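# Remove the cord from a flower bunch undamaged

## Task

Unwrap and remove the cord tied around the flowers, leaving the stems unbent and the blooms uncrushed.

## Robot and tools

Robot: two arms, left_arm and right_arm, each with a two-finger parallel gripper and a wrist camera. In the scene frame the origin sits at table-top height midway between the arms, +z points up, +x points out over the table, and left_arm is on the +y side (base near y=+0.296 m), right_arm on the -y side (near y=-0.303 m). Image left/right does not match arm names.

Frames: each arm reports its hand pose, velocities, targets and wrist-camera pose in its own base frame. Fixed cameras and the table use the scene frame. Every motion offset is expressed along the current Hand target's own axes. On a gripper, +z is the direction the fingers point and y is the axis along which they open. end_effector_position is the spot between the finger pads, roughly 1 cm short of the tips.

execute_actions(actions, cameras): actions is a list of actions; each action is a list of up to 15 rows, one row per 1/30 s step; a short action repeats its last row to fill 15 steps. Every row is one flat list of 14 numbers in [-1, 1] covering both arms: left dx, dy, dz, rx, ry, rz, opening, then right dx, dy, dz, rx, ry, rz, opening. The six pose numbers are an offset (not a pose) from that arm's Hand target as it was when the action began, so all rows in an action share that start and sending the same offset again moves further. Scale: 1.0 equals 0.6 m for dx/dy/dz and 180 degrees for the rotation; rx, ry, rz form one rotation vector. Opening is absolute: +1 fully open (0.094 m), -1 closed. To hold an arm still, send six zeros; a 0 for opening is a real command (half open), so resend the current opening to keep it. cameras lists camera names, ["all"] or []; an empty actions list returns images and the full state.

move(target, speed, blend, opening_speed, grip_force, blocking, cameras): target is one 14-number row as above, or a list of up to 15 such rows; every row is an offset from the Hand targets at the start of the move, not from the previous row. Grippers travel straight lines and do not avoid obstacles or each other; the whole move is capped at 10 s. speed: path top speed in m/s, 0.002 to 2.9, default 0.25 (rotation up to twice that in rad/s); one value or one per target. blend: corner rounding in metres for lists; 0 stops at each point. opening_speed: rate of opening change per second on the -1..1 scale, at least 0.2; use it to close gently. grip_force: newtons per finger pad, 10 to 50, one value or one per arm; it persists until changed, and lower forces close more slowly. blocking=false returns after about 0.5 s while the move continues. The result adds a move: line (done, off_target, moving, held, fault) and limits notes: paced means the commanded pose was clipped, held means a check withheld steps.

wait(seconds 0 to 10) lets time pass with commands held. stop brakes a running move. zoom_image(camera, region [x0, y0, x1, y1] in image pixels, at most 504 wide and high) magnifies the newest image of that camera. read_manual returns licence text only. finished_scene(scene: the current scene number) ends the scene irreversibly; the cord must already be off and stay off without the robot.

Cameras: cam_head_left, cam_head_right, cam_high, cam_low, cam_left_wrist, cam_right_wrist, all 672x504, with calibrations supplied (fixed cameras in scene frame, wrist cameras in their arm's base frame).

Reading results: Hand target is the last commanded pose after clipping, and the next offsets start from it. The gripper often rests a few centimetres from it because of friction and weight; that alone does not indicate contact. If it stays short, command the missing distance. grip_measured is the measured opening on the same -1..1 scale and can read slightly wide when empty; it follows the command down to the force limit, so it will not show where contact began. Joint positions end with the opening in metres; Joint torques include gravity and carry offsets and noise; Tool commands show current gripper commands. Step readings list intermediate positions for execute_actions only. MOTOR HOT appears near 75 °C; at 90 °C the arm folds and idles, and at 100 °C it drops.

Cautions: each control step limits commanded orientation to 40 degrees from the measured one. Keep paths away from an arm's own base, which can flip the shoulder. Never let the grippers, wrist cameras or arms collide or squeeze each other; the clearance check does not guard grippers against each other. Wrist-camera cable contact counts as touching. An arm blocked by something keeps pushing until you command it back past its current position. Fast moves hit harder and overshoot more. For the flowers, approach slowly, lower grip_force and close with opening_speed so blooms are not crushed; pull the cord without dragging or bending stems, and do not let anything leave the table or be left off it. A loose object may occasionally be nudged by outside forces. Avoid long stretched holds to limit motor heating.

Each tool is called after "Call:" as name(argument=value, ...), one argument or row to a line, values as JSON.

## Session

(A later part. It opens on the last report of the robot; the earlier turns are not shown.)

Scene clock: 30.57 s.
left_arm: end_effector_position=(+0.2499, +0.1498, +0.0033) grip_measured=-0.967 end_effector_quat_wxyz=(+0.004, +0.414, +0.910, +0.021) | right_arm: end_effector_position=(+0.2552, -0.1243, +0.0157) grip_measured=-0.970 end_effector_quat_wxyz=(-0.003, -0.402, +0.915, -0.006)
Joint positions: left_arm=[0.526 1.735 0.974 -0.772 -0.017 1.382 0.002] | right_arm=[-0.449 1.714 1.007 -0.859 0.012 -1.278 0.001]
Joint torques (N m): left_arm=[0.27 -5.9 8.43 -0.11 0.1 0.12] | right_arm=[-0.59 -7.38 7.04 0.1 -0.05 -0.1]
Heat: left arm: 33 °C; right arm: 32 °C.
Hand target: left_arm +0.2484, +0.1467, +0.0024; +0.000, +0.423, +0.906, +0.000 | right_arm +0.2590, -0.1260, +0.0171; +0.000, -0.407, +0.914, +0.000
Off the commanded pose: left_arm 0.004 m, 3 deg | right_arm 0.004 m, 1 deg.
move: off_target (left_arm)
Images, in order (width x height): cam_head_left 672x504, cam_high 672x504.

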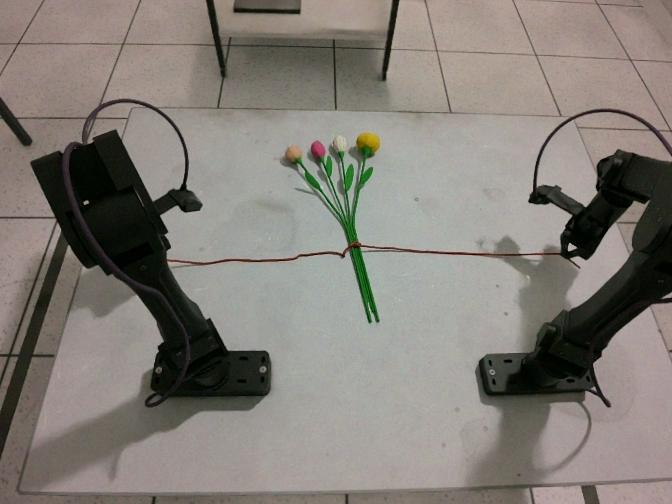

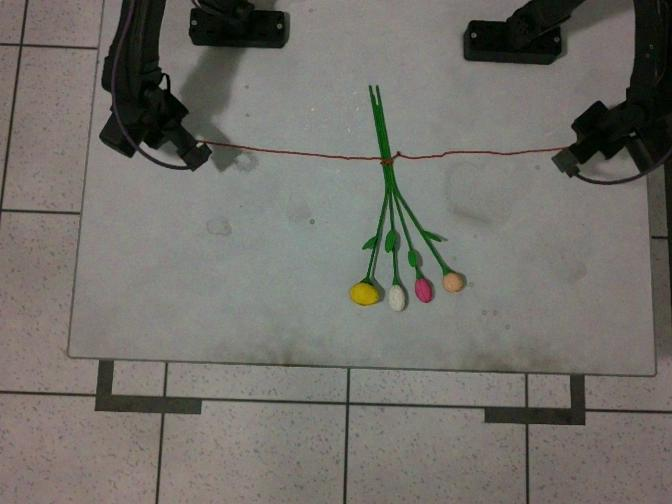

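Call:
move(
  target=[
    [-0.013,-0.011,0,0,0,0,-1, 0,0,0.036,0,0,0,-1],
    [-0.013,-0.011,0,0,0,0,-1, 0,0,0.036,0,0,0,-0.3],
    [-0.013,-0.011,0,0,0,0,-1, -0.06,0.045,-0.1,0,0,0,-0.3],
    [-0.013,-0.011,0,0,0,0,-1, -0.613,0.4717,-0.075,0,0,-0.283,0.3],
  ],
  speed=[0.1,0.1,0.15,0.35],
  blend=[0,0,0.03,0],
  cameras=["cam_right_wrist","cam_high"],
)

Scene clock: 38.57 s.
left_arm: end_effector_position=(+0.2532, +0.1443, +0.0033) grip_measured=-0.967 end_effector_quat_wxyz=(+0.005, +0.422, +0.906, +0.020) | right_arm: end_effector_position=(+0.2921, +0.3354, +0.0663) grip_measured=+0.298 end_effector_quat_wxyz=(-0.006, +0.757, -0.653, +0.006)
Joint positions: left_arm=[0.504 1.735 0.974 -0.772 -0.017 1.377 0.002] | right_arm=[0.857 2.27 2.014 -1.304 0.012 -0.86 0.061]
Joint torques (N m): left_arm=[-0.43 -7.32 6.65 -0.05 0.09 -0.11] | right_arm=[-0.64 -13.29 7.75 0.1 -0.05 -0.1]
Heat: left arm: 33 °C; right arm: 33 °C.
Hand target: left_arm +0.2484, +0.1365, +0.0024; +0.000, +0.423, +0.906, +0.000 | right_arm +0.2947, +0.3367, +0.0623; +0.000, +0.760, -0.650, +0.000
Off the commanded pose: left_arm 0.009 m, 2 deg | right_arm 0.005 m, 1 deg.
move: done
camera_calibration:
cam_right_wrist: T_world_to_cam=[[0.99942, 0.0204693, -0.0272193, -0.286949], [0.0304097, -0.896199, 0.442608, 0.309463], [-0.0153341, -0.443179, -0.896302, 0.342688], [0, 0, 0, 1]] pos_world=[0.282627, 0.435087, 0.16237]
Images, in order (width x height): cam_high 672x504, cam_right_wrist 672x504.

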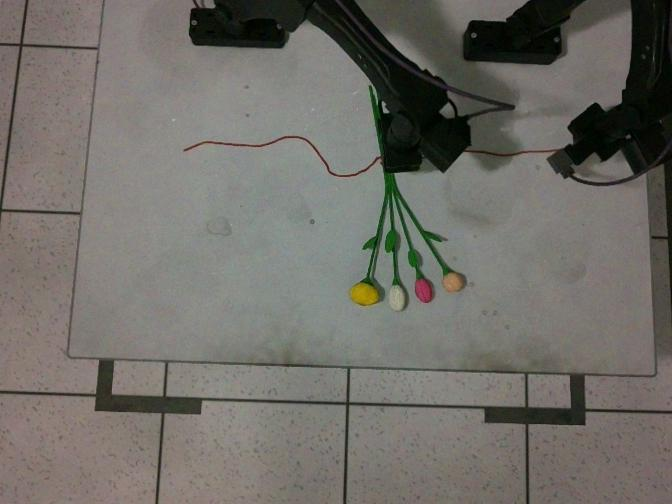

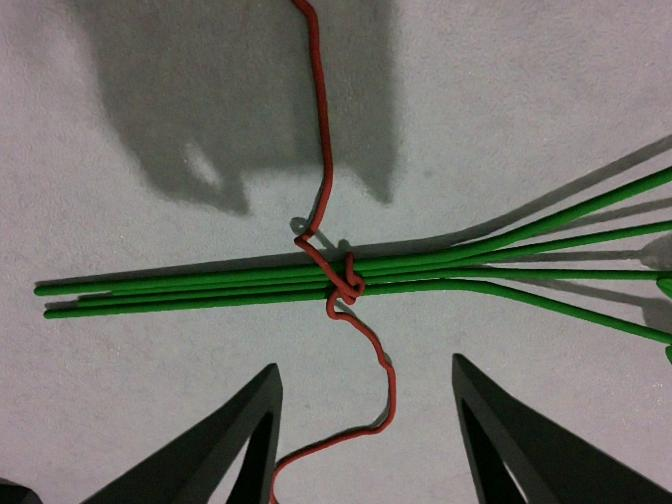

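Call:
move(
  target=[0,0,0,0,0,0,-1, -0.0377,0.0245,0.105,0,0,0,0.4],
  speed=0.12,
  cameras=["cam_right_wrist"],
)

Scene clock: 40.53 s.
left_arm: end_effector_position=(+0.2532, +0.1443, +0.0033) grip_measured=-0.967 end_effector_quat_wxyz=(+0.005, +0.422, +0.906, +0.020) | right_arm: end_effector_position=(+0.2786, +0.3539, +0.0100) grip_measured=+0.398 end_effector_quat_wxyz=(-0.003, +0.764, -0.645, +0.006)
Joint positions: left_arm=[0.504 1.735 0.974 -0.772 -0.017 1.377 0.002] | right_arm=[0.906 2.332 1.895 -1.129 0.012 -0.833 0.066]
Joint torques (N m): left_arm=[-0.49 -7.24 6.68 -0.06 0.1 -0.12] | right_arm=[0.17 -14.3 4.94 0.41 -0.05 0.1]
Heat: left arm: 33 °C; right arm: 33 °C.
Hand target: left_arm +0.2484, +0.1365, +0.0024; +0.000, +0.423, +0.906, +0.000 | right_arm +0.2766, +0.3569, -0.0006; +0.000, +0.760, -0.650, +0.000
Off the commanded pose: left_arm 0.009 m, 2 deg | right_arm 0.011 m, 1 deg.
move: off_target (right_arm)
camera_calibration:
cam_right_wrist: T_world_to_cam=[[0.998606, 0.0422876, -0.0315809, -0.28281], [0.0519495, -0.893187, 0.446674, 0.344362], [-0.00931883, -0.447692, -0.894139, 0.300086], [0, 0, 0, 1]] pos_world=[0.267323, 0.453885, 0.105569]
Images, in order (width x height): cam_right_wrist 672x504.

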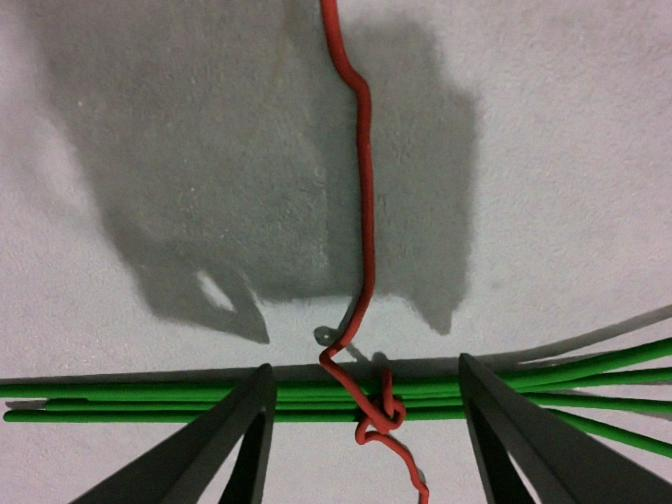

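Call:
move(
  target=[
    [0,0,0,0,0,0,-1, -0.009,-0.003,0.0,0,0,0,0.4],
    [0,0,0,0,0,0,-1, -0.009,-0.003,0.034,0,0,0,0.4],
  ],
  speed=0.08,
  blend=[0.004,0],
  cameras=["cam_right_wrist"],
)

Scene clock: 41.97 s.
left_arm: end_effector_position=(+0.2532, +0.1443, +0.0033) grip_measured=-0.967 end_effector_quat_wxyz=(+0.005, +0.422, +0.906, +0.020) | right_arm: end_effector_position=(+0.2831, +0.3596, -0.0047) grip_measured=+0.398 end_effector_quat_wxyz=(-0.008, +0.761, -0.649, +0.006)
Joint positions: left_arm=[0.504 1.735 0.974 -0.772 -0.017 1.377 0.002] | right_arm=[0.906 2.366 1.895 -1.085 0.012 -0.822 0.066]
Joint torques (N m): left_arm=[-0.47 -7.28 6.64 -0.06 0.1 -0.11] | right_arm=[0.64 -13.75 4.46 0.47 -0.04 0.1]
Heat: left arm: 33 °C; right arm: 33 °C.
Hand target: left_arm +0.2484, +0.1365, +0.0024; +0.000, +0.423, +0.906, +0.000 | right_arm +0.2776, +0.3625, -0.0211; +0.000, +0.760, -0.650, +0.000
Off the commanded pose: left_arm 0.009 m, 2 deg | right_arm 0.018 m, 1 deg.
move: off_target (right_arm); blend cut to 0.003 m at target 1
camera_calibration:
cam_right_wrist: T_world_to_cam=[[0.999188, 0.0317826, -0.0247798, -0.28422], [0.0394434, -0.897393, 0.439465, 0.360699], [-0.00826994, -0.440085, -0.897918, 0.286471], [0, 0, 0, 1]] pos_world=[0.272131, 0.458794, 0.09167]
Images, in order (width x height): cam_right_wrist 672x504.

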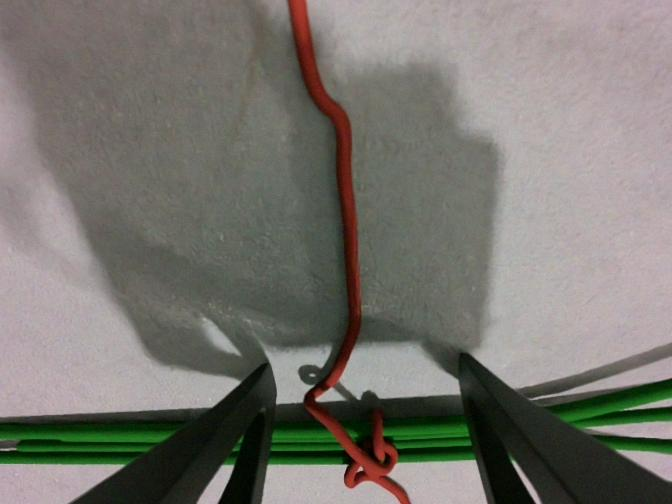

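Call:
move(
  target=[0.1145,0.2267,-0.067,0,0,0,-1, 0,0,0,0,0,0,0.4],
  speed=0.07,
  cameras=["cam_right_wrist","cam_high"],
)

Scene clock: 45.40 s.
left_arm: end_effector_position=(+0.3108, +0.2785, +0.0483) grip_measured=-0.967 end_effector_quat_wxyz=(+0.003, +0.415, +0.909, +0.022) | right_arm: end_effector_position=(+0.2835, +0.3646, -0.0046) grip_measured=+0.398 end_effector_quat_wxyz=(-0.016, +0.758, -0.652, -0.001)
Joint positions: left_arm=[0.722 2.123 1.705 -1.109 -0.014 1.579 0.002] | right_arm=[0.908 2.366 1.895 -1.068 0 -0.814 0.066]
Joint torques (N m): left_arm=[0.47 -9.29 9.47 -0.08 0.08 0.13] | right_arm=[0.53 -13.81 4.55 0.35 -0.03 0.09]
Heat: left arm: 33 °C; right arm: 33 °C.
Hand target: left_arm +0.3084, +0.2765, +0.0424; +0.000, +0.423, +0.906, +0.000 | right_arm +0.2776, +0.3624, -0.0211; +0.000, +0.760, -0.650, +0.000
Off the commanded pose: left_arm 0.007 m, 3 deg | right_arm 0.018 m, 2 deg.
move: off_target (left_arm, right_arm)
camera_calibration:
cam_right_wrist: T_world_to_cam=[[0.999384, 0.0260624, -0.023501, -0.282799], [0.0335333, -0.906656, 0.420535, 0.370213], [-0.0103471, -0.421064, -0.906972, 0.282371], [0, 0, 0, 1]] pos_world=[0.273132, 0.461923, 0.0937682]
Images, in order (width x height): cam_high 672x504, cam_right_wrist 672x504.

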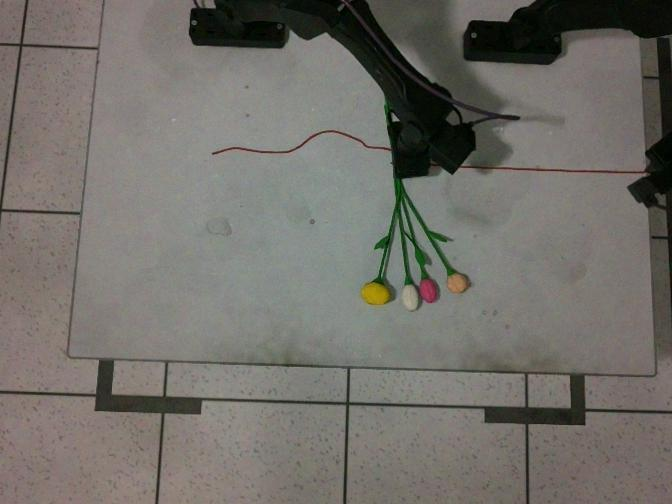

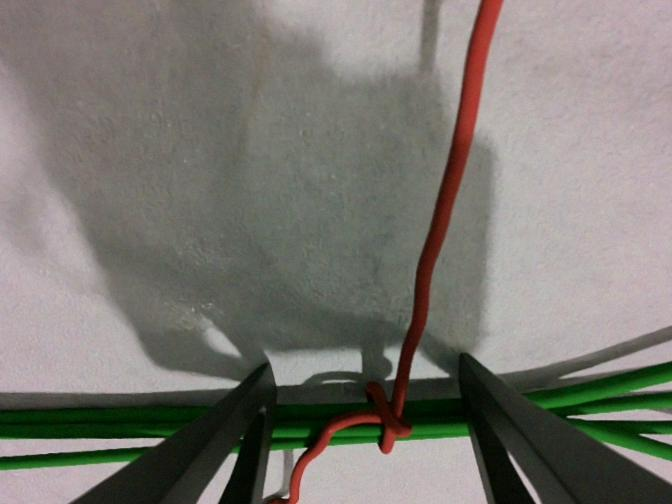

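Call:
move(
  target=[0,0,0,0,0,0,-1, 0.167,0.0095,-0.015,0,0,0,0.4],
  speed=0.06,
  cameras=["cam_right_wrist","cam_high"],
)

Scene clock: 49.23 s.
left_arm: end_effector_position=(+0.3061, +0.2664, +0.0481) grip_measured=-0.967 end_effector_quat_wxyz=(+0.008, +0.417, +0.909, -0.005) | right_arm: end_effector_position=(+0.2915, +0.2907, -0.0058) grip_measured=+0.398 end_effector_quat_wxyz=(-0.037, +0.767, -0.640, -0.018)
Joint positions: left_arm=[0.722 2.123 1.705 -1.155 0.019 1.582 0.002] | right_arm=[0.763 2.137 1.5 -0.864 -0.043 -0.988 0.066]
Joint torques (N m): left_arm=[0.5 -9.17 9.42 0.24 -0.15 0.11] | right_arm=[-1.89 -14.56 3.18 0.01 0.4 -0.06]
Heat: left arm: 34 °C; right arm: 33 °C.
Hand target: left_arm +0.3085, +0.2765, +0.0424; +0.000, +0.423, +0.906, +0.000 | right_arm +0.2876, +0.2626, -0.0120; +0.000, +0.760, -0.650, +0.000
Off the commanded pose: left_arm 0.012 m, 1 deg | right_arm 0.029 m, 5 deg.
move: off_target (left_arm, right_arm)
camera_calibration:
cam_right_wrist: T_world_to_cam=[[0.998176, 0.0575124, -0.0183636, -0.297718], [0.0602162, -0.926501, 0.371443, 0.301095], [0.00434868, -0.371872, -0.928274, 0.231585], [0, 0, 0, 1]] pos_world=[0.278037, 0.382207, 0.097667]
Images, in order (width x height): cam_high 672x504, cam_right_wrist 672x504.

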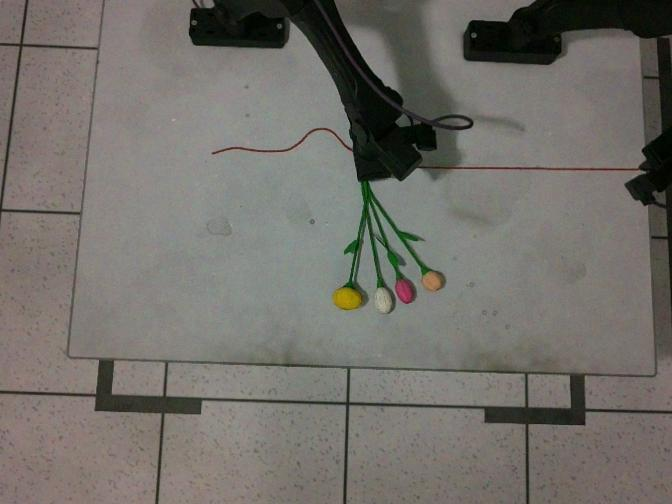

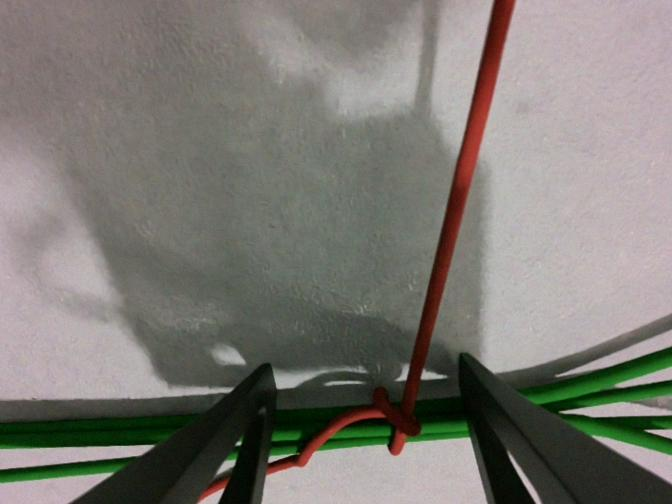

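Call:
move(
  target=[0,0,0,0,0,0,-1, 0.165,0.026,0,0,0,0,0.4],
  speed=0.06,
  cameras=["cam_right_wrist","cam_high"],
)

Scene clock: 52.07 s.
left_arm: end_effector_position=(+0.3037, +0.2613, +0.0471) grip_measured=-0.967 end_effector_quat_wxyz=(+0.007, +0.418, +0.908, -0.017) | right_arm: end_effector_position=(+0.2959, +0.1891, -0.0070) grip_measured=+0.398 end_effector_quat_wxyz=(-0.038, +0.769, -0.638, -0.015)
Joint positions: left_arm=[0.721 2.126 1.705 -1.175 0.028 1.582 0.002] | right_arm=[0.538 1.938 1.192 -0.762 -0.054 -1.216 0.066]
Joint torques (N m): left_arm=[0.62 -9.46 9.36 0.42 -0.26 0.1] | right_arm=[-2 -12.19 3.12 0.04 0.51 -0.02]
Heat: left arm: 34 °C; right arm: 34 °C.
Hand target: left_arm +0.3084, +0.2765, +0.0425; +0.000, +0.423, +0.906, +0.000 | right_arm +0.2875, +0.1623, -0.0123; +0.000, +0.760, -0.650, +0.000
Off the commanded pose: left_arm 0.017 m, 2 deg | right_arm 0.028 m, 5 deg.
move: off_target (left_arm, right_arm)
camera_calibration:
cam_right_wrist: T_world_to_cam=[[0.998029, 0.0613701, -0.0131432, -0.296946], [0.0618356, -0.925657, 0.373276, 0.206438], [0.0107418, -0.373352, -0.927627, 0.190949], [0, 0, 0, 1]] pos_world=[0.281545, 0.280606, 0.0961683]
Images, in order (width x height): cam_high 672x504, cam_right_wrist 672x504.

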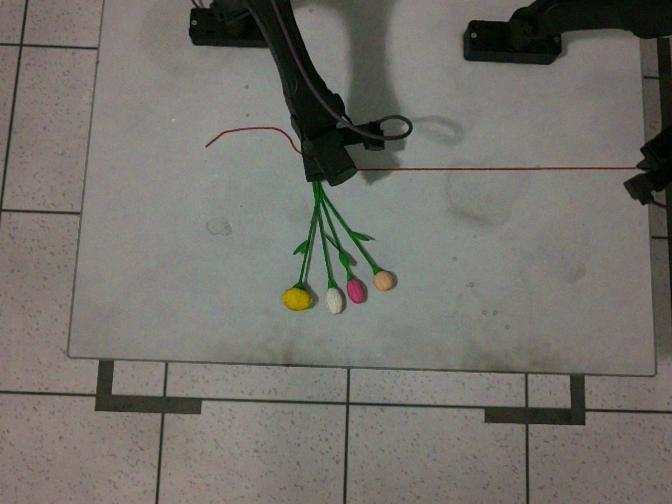

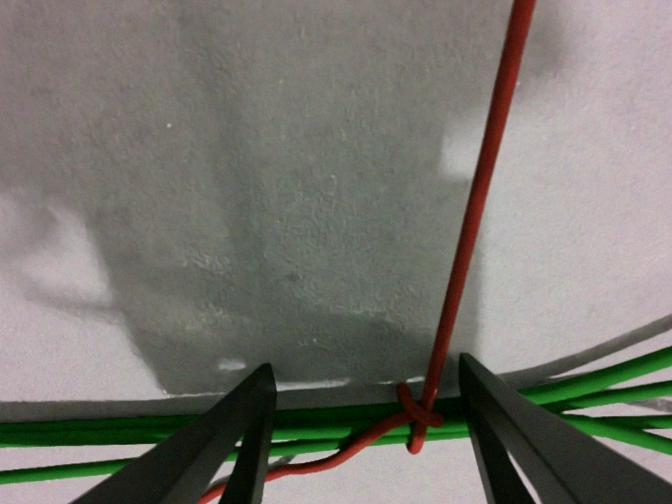

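Call:
move(
  target=[0,0,0,0,0,0,-1, 0.168,0.009,0,0,0,0,0.4],
  speed=0.06,
  cameras=["cam_right_wrist","cam_high"],
)

Scene clock: 54.80 s.
left_arm: end_effector_position=(+0.3034, +0.2564, +0.0472) grip_measured=-0.967 end_effector_quat_wxyz=(+0.010, +0.419, +0.908, -0.026) | right_arm: end_effector_position=(+0.3092, +0.0888, -0.0074) grip_measured=+0.398 end_effector_quat_wxyz=(-0.041, +0.772, -0.635, -0.014)
Joint positions: left_arm=[0.717 2.126 1.705 -1.189 0.039 1.582 0.002] | right_arm=[0.236 1.851 1.07 -0.741 -0.073 -1.528 0.066]
Joint torques (N m): left_arm=[0.96 -9.51 9.33 0.48 -0.39 0.1] | right_arm=[-2.45 -11.03 3.21 0.1 0.7 0.02]
Heat: left arm: 34 °C; right arm: 34 °C.
Hand target: left_arm +0.3084, +0.2765, +0.0425; +0.000, +0.423, +0.906, +0.000 | right_arm +0.2979, +0.0620, -0.0122; +0.000, +0.760, -0.650, +0.000
Off the commanded pose: left_arm 0.021 m, 3 deg | right_arm 0.030 m, 5 deg.
move: off_target (left_arm, right_arm)
camera_calibration:
cam_right_wrist: T_world_to_cam=[[0.997483, 0.0705019, -0.00757502, -0.30467], [0.0682821, -0.926251, 0.37067, 0.110996], [0.0191166, -0.370254, -0.928734, 0.150227], [0, 0, 0, 1]] pos_world=[0.293452, 0.179912, 0.0960696]
Images, in order (width x height): cam_high 672x504, cam_right_wrist 672x504.

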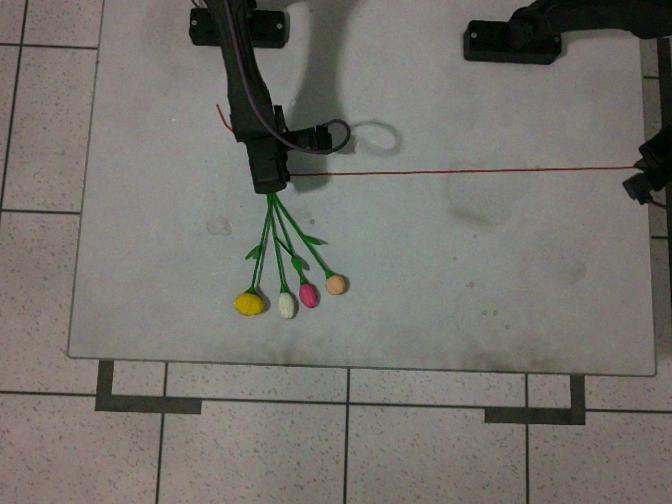

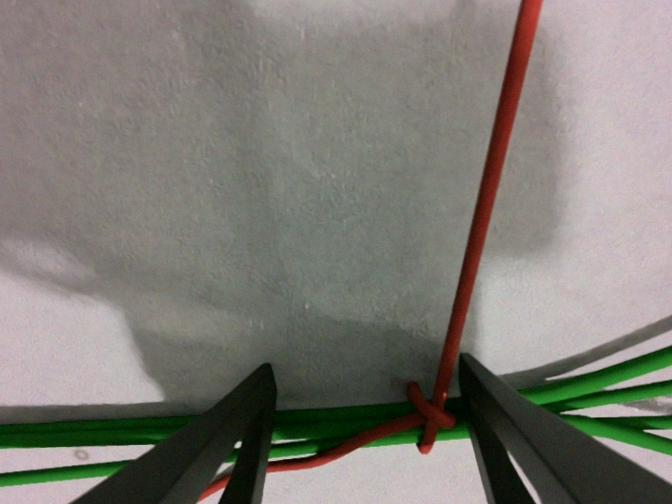

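Call:
move(
  target=[0,0,0,0,0,0,-1, 0.168,0.009,0,0,0,0,0.4],
  speed=0.06,
  cameras=["cam_right_wrist","cam_high"],
)

Scene clock: 60.23 s.
left_arm: end_effector_position=(+0.3046, +0.2497, +0.0476) grip_measured=-0.967 end_effector_quat_wxyz=(+0.016, +0.421, +0.906, -0.036) | right_arm: end_effector_position=(+0.3141, -0.0069, -0.0073) grip_measured=+0.398 end_effector_quat_wxyz=(-0.049, +0.776, -0.629, -0.019)
Joint positions: left_arm=[0.711 2.126 1.705 -1.203 0.059 1.582 0.002] | right_arm=[-0.083 1.847 1.063 -0.764 -0.102 -1.862 0.066]
Joint torques (N m): left_arm=[1.43 -9.58 9.32 0.57 -0.6 0.1] | right_arm=[-3.28 -8.91 5.37 0.11 0.98 0.06]
Heat: left arm: 34 °C; right arm: 34 °C.
Hand target: left_arm +0.3084, +0.2765, +0.0425; +0.000, +0.423, +0.906, +0.000 | right_arm +0.3082, -0.0385, -0.0123; +0.000, +0.760, -0.650, +0.000
Off the commanded pose: left_arm 0.028 m, 5 deg | right_arm 0.032 m, 7 deg.
move: off_target (left_arm, right_arm)
camera_calibration:
cam_right_wrist: T_world_to_cam=[[0.996355, 0.0852315, -0.0035459, -0.302238], [0.0809304, -0.9313, 0.355149, 0.0179298], [0.0269676, -0.354141, -0.934803, 0.112334], [0, 0, 0, 1]] pos_world=[0.296656, 0.0822403, 0.0975708]
Images, in order (width x height): cam_high 672x504, cam_right_wrist 672x504.

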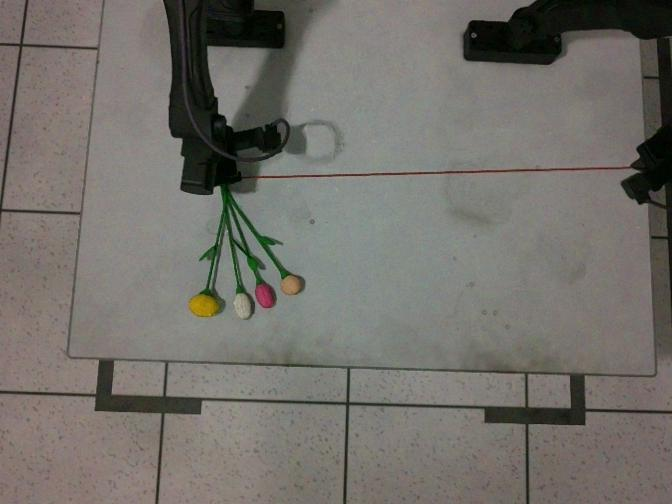

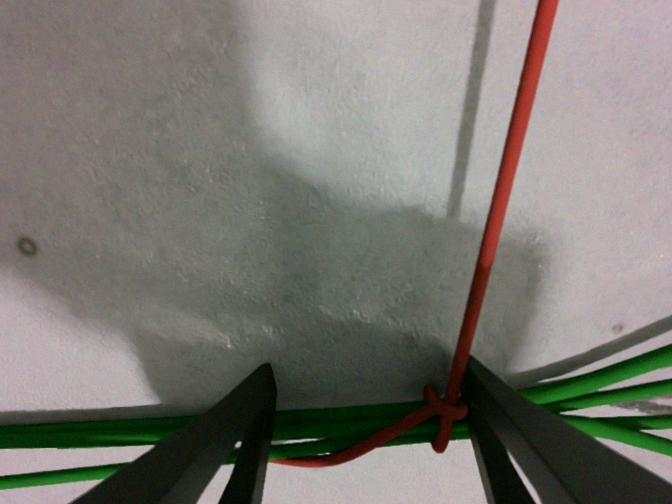

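Call:
move(
  target=[
    [0.064,-0.0766,0,0,0,0,-1, -0.043,-0.043,0,0,0,0,0.4],
    [0.064,-0.0766,0,0,0,0,-1, 0.09,-0.02,0,0,0,0,0.4],
  ],
  speed=0.06,
  cameras=["cam_right_wrist","cam_high"],
)

Scene clock: 64.80 s.
left_arm: end_effector_position=(+0.2520, +0.2639, +0.0338) grip_measured=-0.967 end_effector_quat_wxyz=(+0.009, +0.417, +0.908, -0.034) | right_arm: end_effector_position=(+0.3289, -0.0716, -0.0073) grip_measured=+0.398 end_effector_quat_wxyz=(-0.027, +0.768, -0.639, -0.008)
Joint positions: left_arm=[0.825 2.034 1.508 -1.104 0.039 1.687 0.002] | right_arm=[-0.247 1.934 1.187 -0.815 -0.056 -2 0.066]
Joint torques (N m): left_arm=[0.88 -14.56 5.18 0.46 -0.38 0.13] | right_arm=[-1.85 -8.72 6.67 0.19 0.55 -0.01]
Heat: left arm: 33 °C; right arm: 34 °C.
Hand target: left_arm +0.2486, +0.2765, +0.0426; +0.000, +0.423, +0.906, +0.000 | right_arm +0.3285, -0.0899, -0.0123; +0.000, +0.760, -0.650, +0.000
Off the commanded pose: left_arm 0.016 m, 4 deg | right_arm 0.019 m, 4 deg.
move: off_target (left_arm, right_arm)
camera_calibration:
cam_right_wrist: T_world_to_cam=[[0.998147, 0.0580412, -0.0182755, -0.314171], [0.0605185, -0.915544, 0.397639, -0.0353546], [0.00634743, -0.398008, -0.91736, 0.0927129], [0, 0, 0, 1]] pos_world=[0.315139, 0.0227666, 0.0933678]
Images, in order (width x height): cam_high 672x504, cam_right_wrist 672x504.

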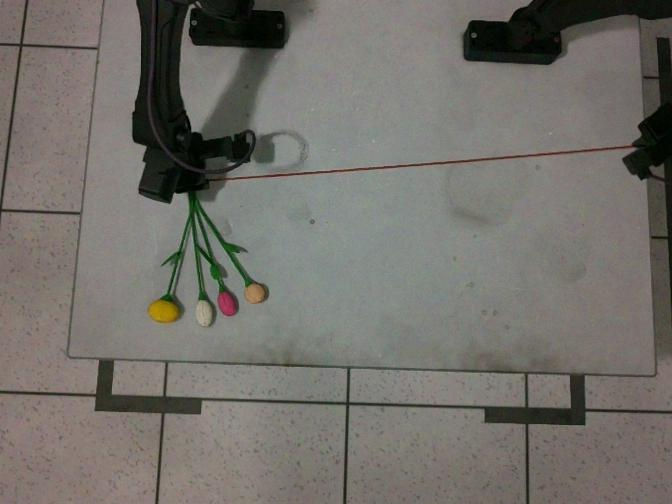

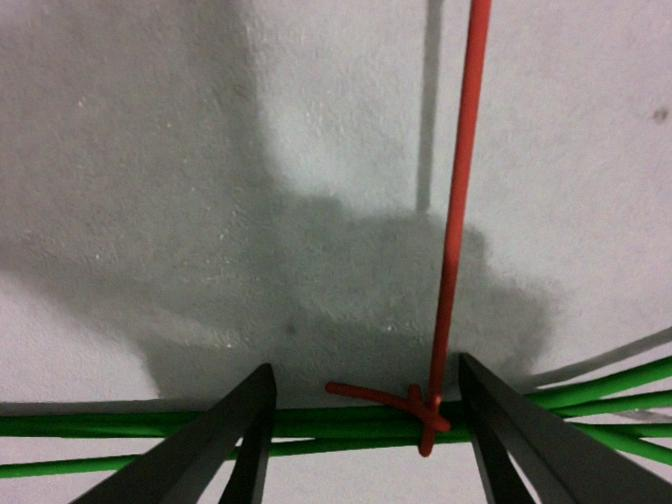

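Call:
move(
  target=[0.064,0.054,-0.1,0,0,0,-1, 0,0,0,0,0,0,0.4],
  speed=0.06,
  cameras=["cam_right_wrist","cam_high"],
)

Scene clock: 67.47 s.
left_arm: end_effector_position=(+0.2539, +0.3139, +0.1058) grip_measured=-0.967 end_effector_quat_wxyz=(+0.018, +0.419, +0.908, -0.002) | right_arm: end_effector_position=(+0.3269, -0.0710, -0.0072) grip_measured=+0.398 end_effector_quat_wxyz=(-0.027, +0.768, -0.640, -0.013)
Joint positions: left_arm=[0.904 2.09 1.883 -1.361 0.036 1.77 0.002] | right_arm=[-0.249 1.934 1.187 -0.824 -0.06 -2.002 0.066]
Joint torques (N m): left_arm=[1.13 -9.17 10.02 0.15 -0.36 0.14] | right_arm=[-1.65 -8.73 6.64 0.26 0.57 0.01]
Heat: left arm: 34 °C; right arm: 34 °C.
Hand target: left_arm +0.2488, +0.3268, +0.1025; +0.000, +0.423, +0.906, +0.000 | right_arm +0.3285, -0.0899, -0.0123; +0.000, +0.760, -0.650, +0.000
Off the commanded pose: left_arm 0.014 m, 2 deg | right_arm 0.020 m, 4 deg.
move: off_target (left_arm, right_arm)
camera_calibration:
cam_right_wrist: T_world_to_cam=[[0.998033, 0.0574154, -0.0251827, -0.312239], [0.0626918, -0.918168, 0.391199, -0.0357373], [-0.000661132, -0.392008, -0.919962, 0.0958176], [0, 0, 0, 1]] pos_world=[0.313929, 0.0226758, 0.0942659]
Images, in order (width x height): cam_high 672x504, cam_right_wrist 672x504.

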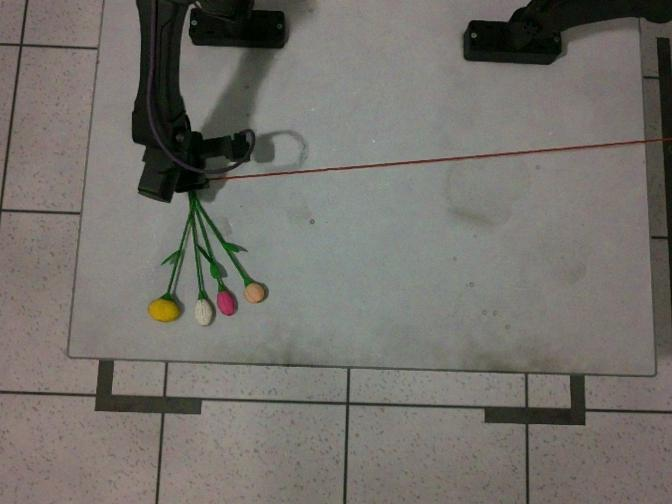

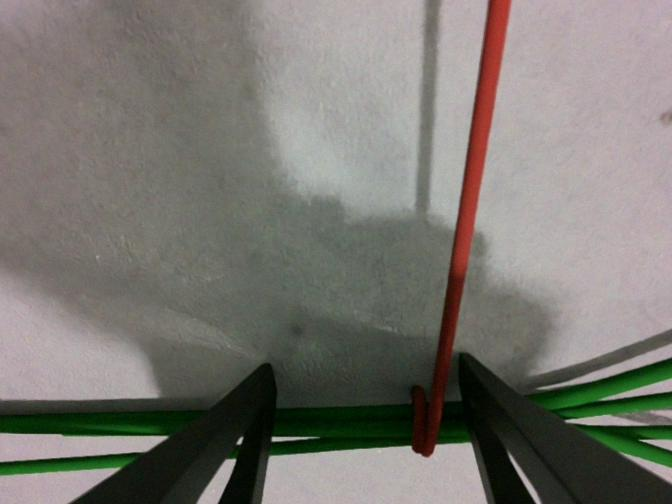

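Call:
move(
  target=[0.064,0.054,-0.06,0,0,0,-1, 0,0,0,0,0,0,0.4],
  speed=0.06,
  cameras=["cam_right_wrist","cam_high"],
)

Scene clock: 69.57 s.
left_arm: end_effector_position=(+0.2563, +0.3855, +0.1497) grip_measured=-0.967 end_effector_quat_wxyz=(+0.010, +0.414, +0.908, +0.066) | right_arm: end_effector_position=(+0.3249, -0.0828, -0.0069) grip_measured=+0.398 end_effector_quat_wxyz=(-0.008, +0.765, -0.644, -0.002)
Joint positions: left_arm=[0.981 2.266 2.335 -1.505 -0.001 1.837 0.002] | right_arm=[-0.261 1.934 1.19 -0.824 -0.016 -2.002 0.066]
Joint torques (N m): left_arm=[0.25 -10.03 9.14 -0.15 -0.05 0.13] | right_arm=[-0.8 -8.58 6.5 0.28 0.14 0]
Heat: left arm: 34 °C; right arm: 34 °C.
Hand target: left_arm +0.2490, +0.3769, +0.1386; +0.000, +0.423, +0.906, +0.000 | right_arm +0.3285, -0.0900, -0.0123; +0.000, +0.760, -0.650, +0.000
Off the commanded pose: left_arm 0.016 m, 8 deg | right_arm 0.010 m, 1 deg.
joint sent to its limit (left arm) — joint 4 (wrist pitch), lower limit. The joint targets are off in orientation, not in position.
move: off_target (left_arm)
camera_calibration:
cam_right_wrist: T_world_to_cam=[[0.998351, 0.0446246, -0.0361189, -0.310818], [0.0558401, -0.90092, 0.430378, -0.0425801], [-0.0133348, -0.431685, -0.901926, 0.0924326], [0, 0, 0, 1]] pos_world=[0.313916, 0.0154107, 0.0904664]
Images, in order (width x height): cam_high 672x504, cam_right_wrist 672x504.

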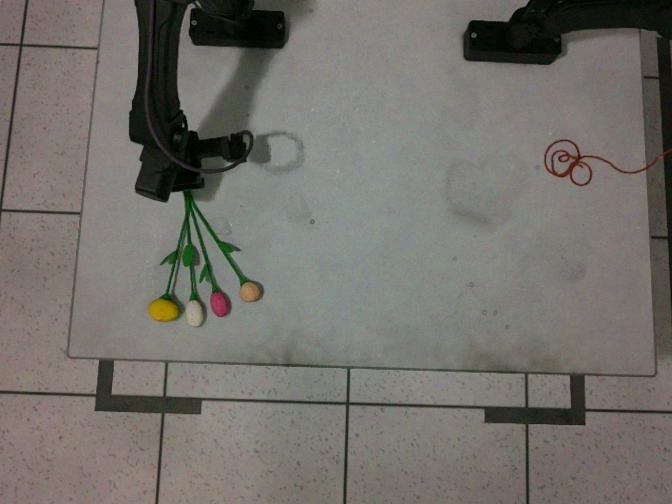

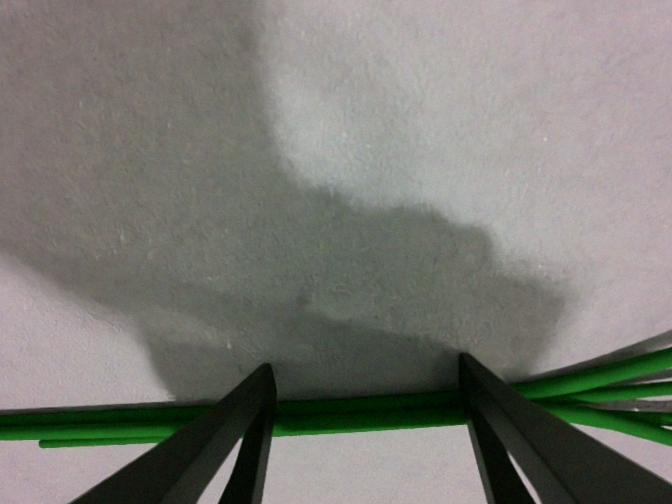

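Call:
move(
  target=[
    [-0.402,-0.2725,0.0,0,0,0,-1, 0,0,0,0,0,0,0.4],
    [-0.402,-0.2725,0.255,0,0,0,-1, 0,0,-0.13,0,0,0,0.4],
    [-0.402,-0.2725,0.255,0,0,0,-0.5, 0,0,-0.13,0,0,0,0.4],
    [-0.402,-0.2725,0.1,0,0,0,-0.5, 0,0,-0.13,0,0,0,0.4],
  ],
  speed=[0.25,0.15,0.15,0.15],
  blend=[0.03,0,0,0],
  cameras=["cam_head_left","cam_high","cam_left_wrist","cam_right_wrist"],
)

Scene clock: 75.73 s.
left_arm: end_effector_position=(+0.2795, +0.0892, +0.0676) grip_measured=-0.503 end_effector_quat_wxyz=(-0.004, +0.425, +0.905, +0.002) | right_arm: end_effector_position=(+0.3255, -0.0866, +0.0524) grip_measured=+0.398 end_effector_quat_wxyz=(+0.008, +0.761, -0.649, -0.012)
Joint positions: left_arm=[0.3 1.685 1.194 -1.083 -0.009 1.178 0.023] | right_arm=[-0.261 1.882 1.372 -1.089 0.004 -1.991 0.066]
Joint torques (N m): left_arm=[-0.08 -9.62 8.64 -0.15 0.02 -0.11] | right_arm=[-0.81 -13.67 7.13 -0.01 0.04 0]
Heat: left arm: 33 °C; right arm: 34 °C.
Hand target: left_arm +0.2785, +0.0871, +0.0785; +0.000, +0.423, +0.906, +0.000 | right_arm +0.3285, -0.0901, +0.0657; +0.000, +0.760, -0.650, +0.000
Off the commanded pose: left_arm 0.011 m, 1 deg | right_arm 0.014 m, 2 deg.
move: off_target (left_arm, right_arm); target 3's new opening was sent with left_arm's hand 0.012 m and 2 deg from that target
camera_calibration:
cam_left_wrist: T_world_to_cam=[[-0.831827, -0.55381, -0.0368711, 0.29208], [-0.507856, 0.732636, 0.453129, 0.0907168], [-0.223934, 0.39565, -0.890682, 0.221373], [0, 0, 0, 1]] pos_world=[0.338604, 0.00770825, 0.166836]
cam_right_wrist: T_world_to_cam=[[0.996878, 0.0335544, -0.0714682, -0.307752], [0.0616245, -0.896546, 0.438644, -0.073528], [-0.0493561, -0.441679, -0.895815, 0.154834], [0, 0, 0, 1]] pos_world=[0.318965, 0.0127922, 0.148961]
Images, in order (width x height): cam_head_left 672x504, cam_high 672x504, cam_left_wrist 672x504, cam_right_wrist 672x504.

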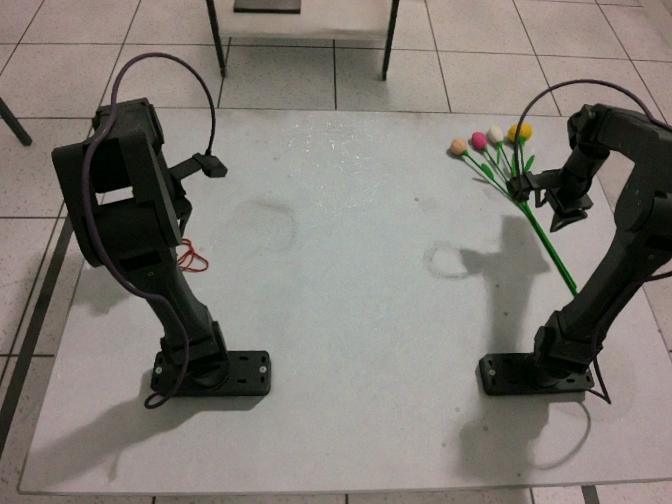

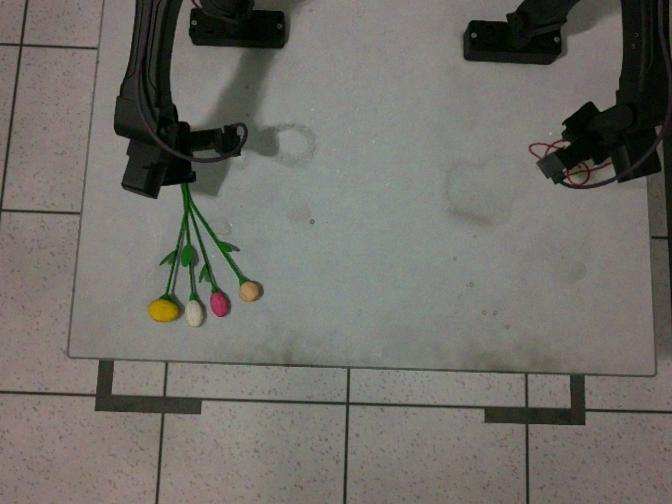

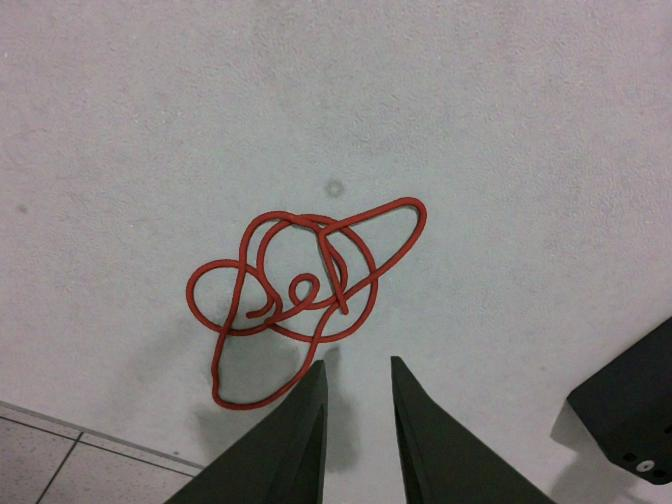

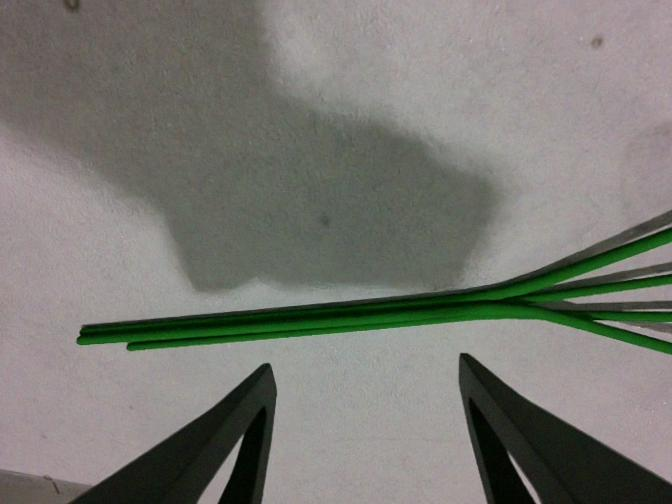

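Call:
finished_scene(
  scene=2,
)

The scene is finished: the task was done.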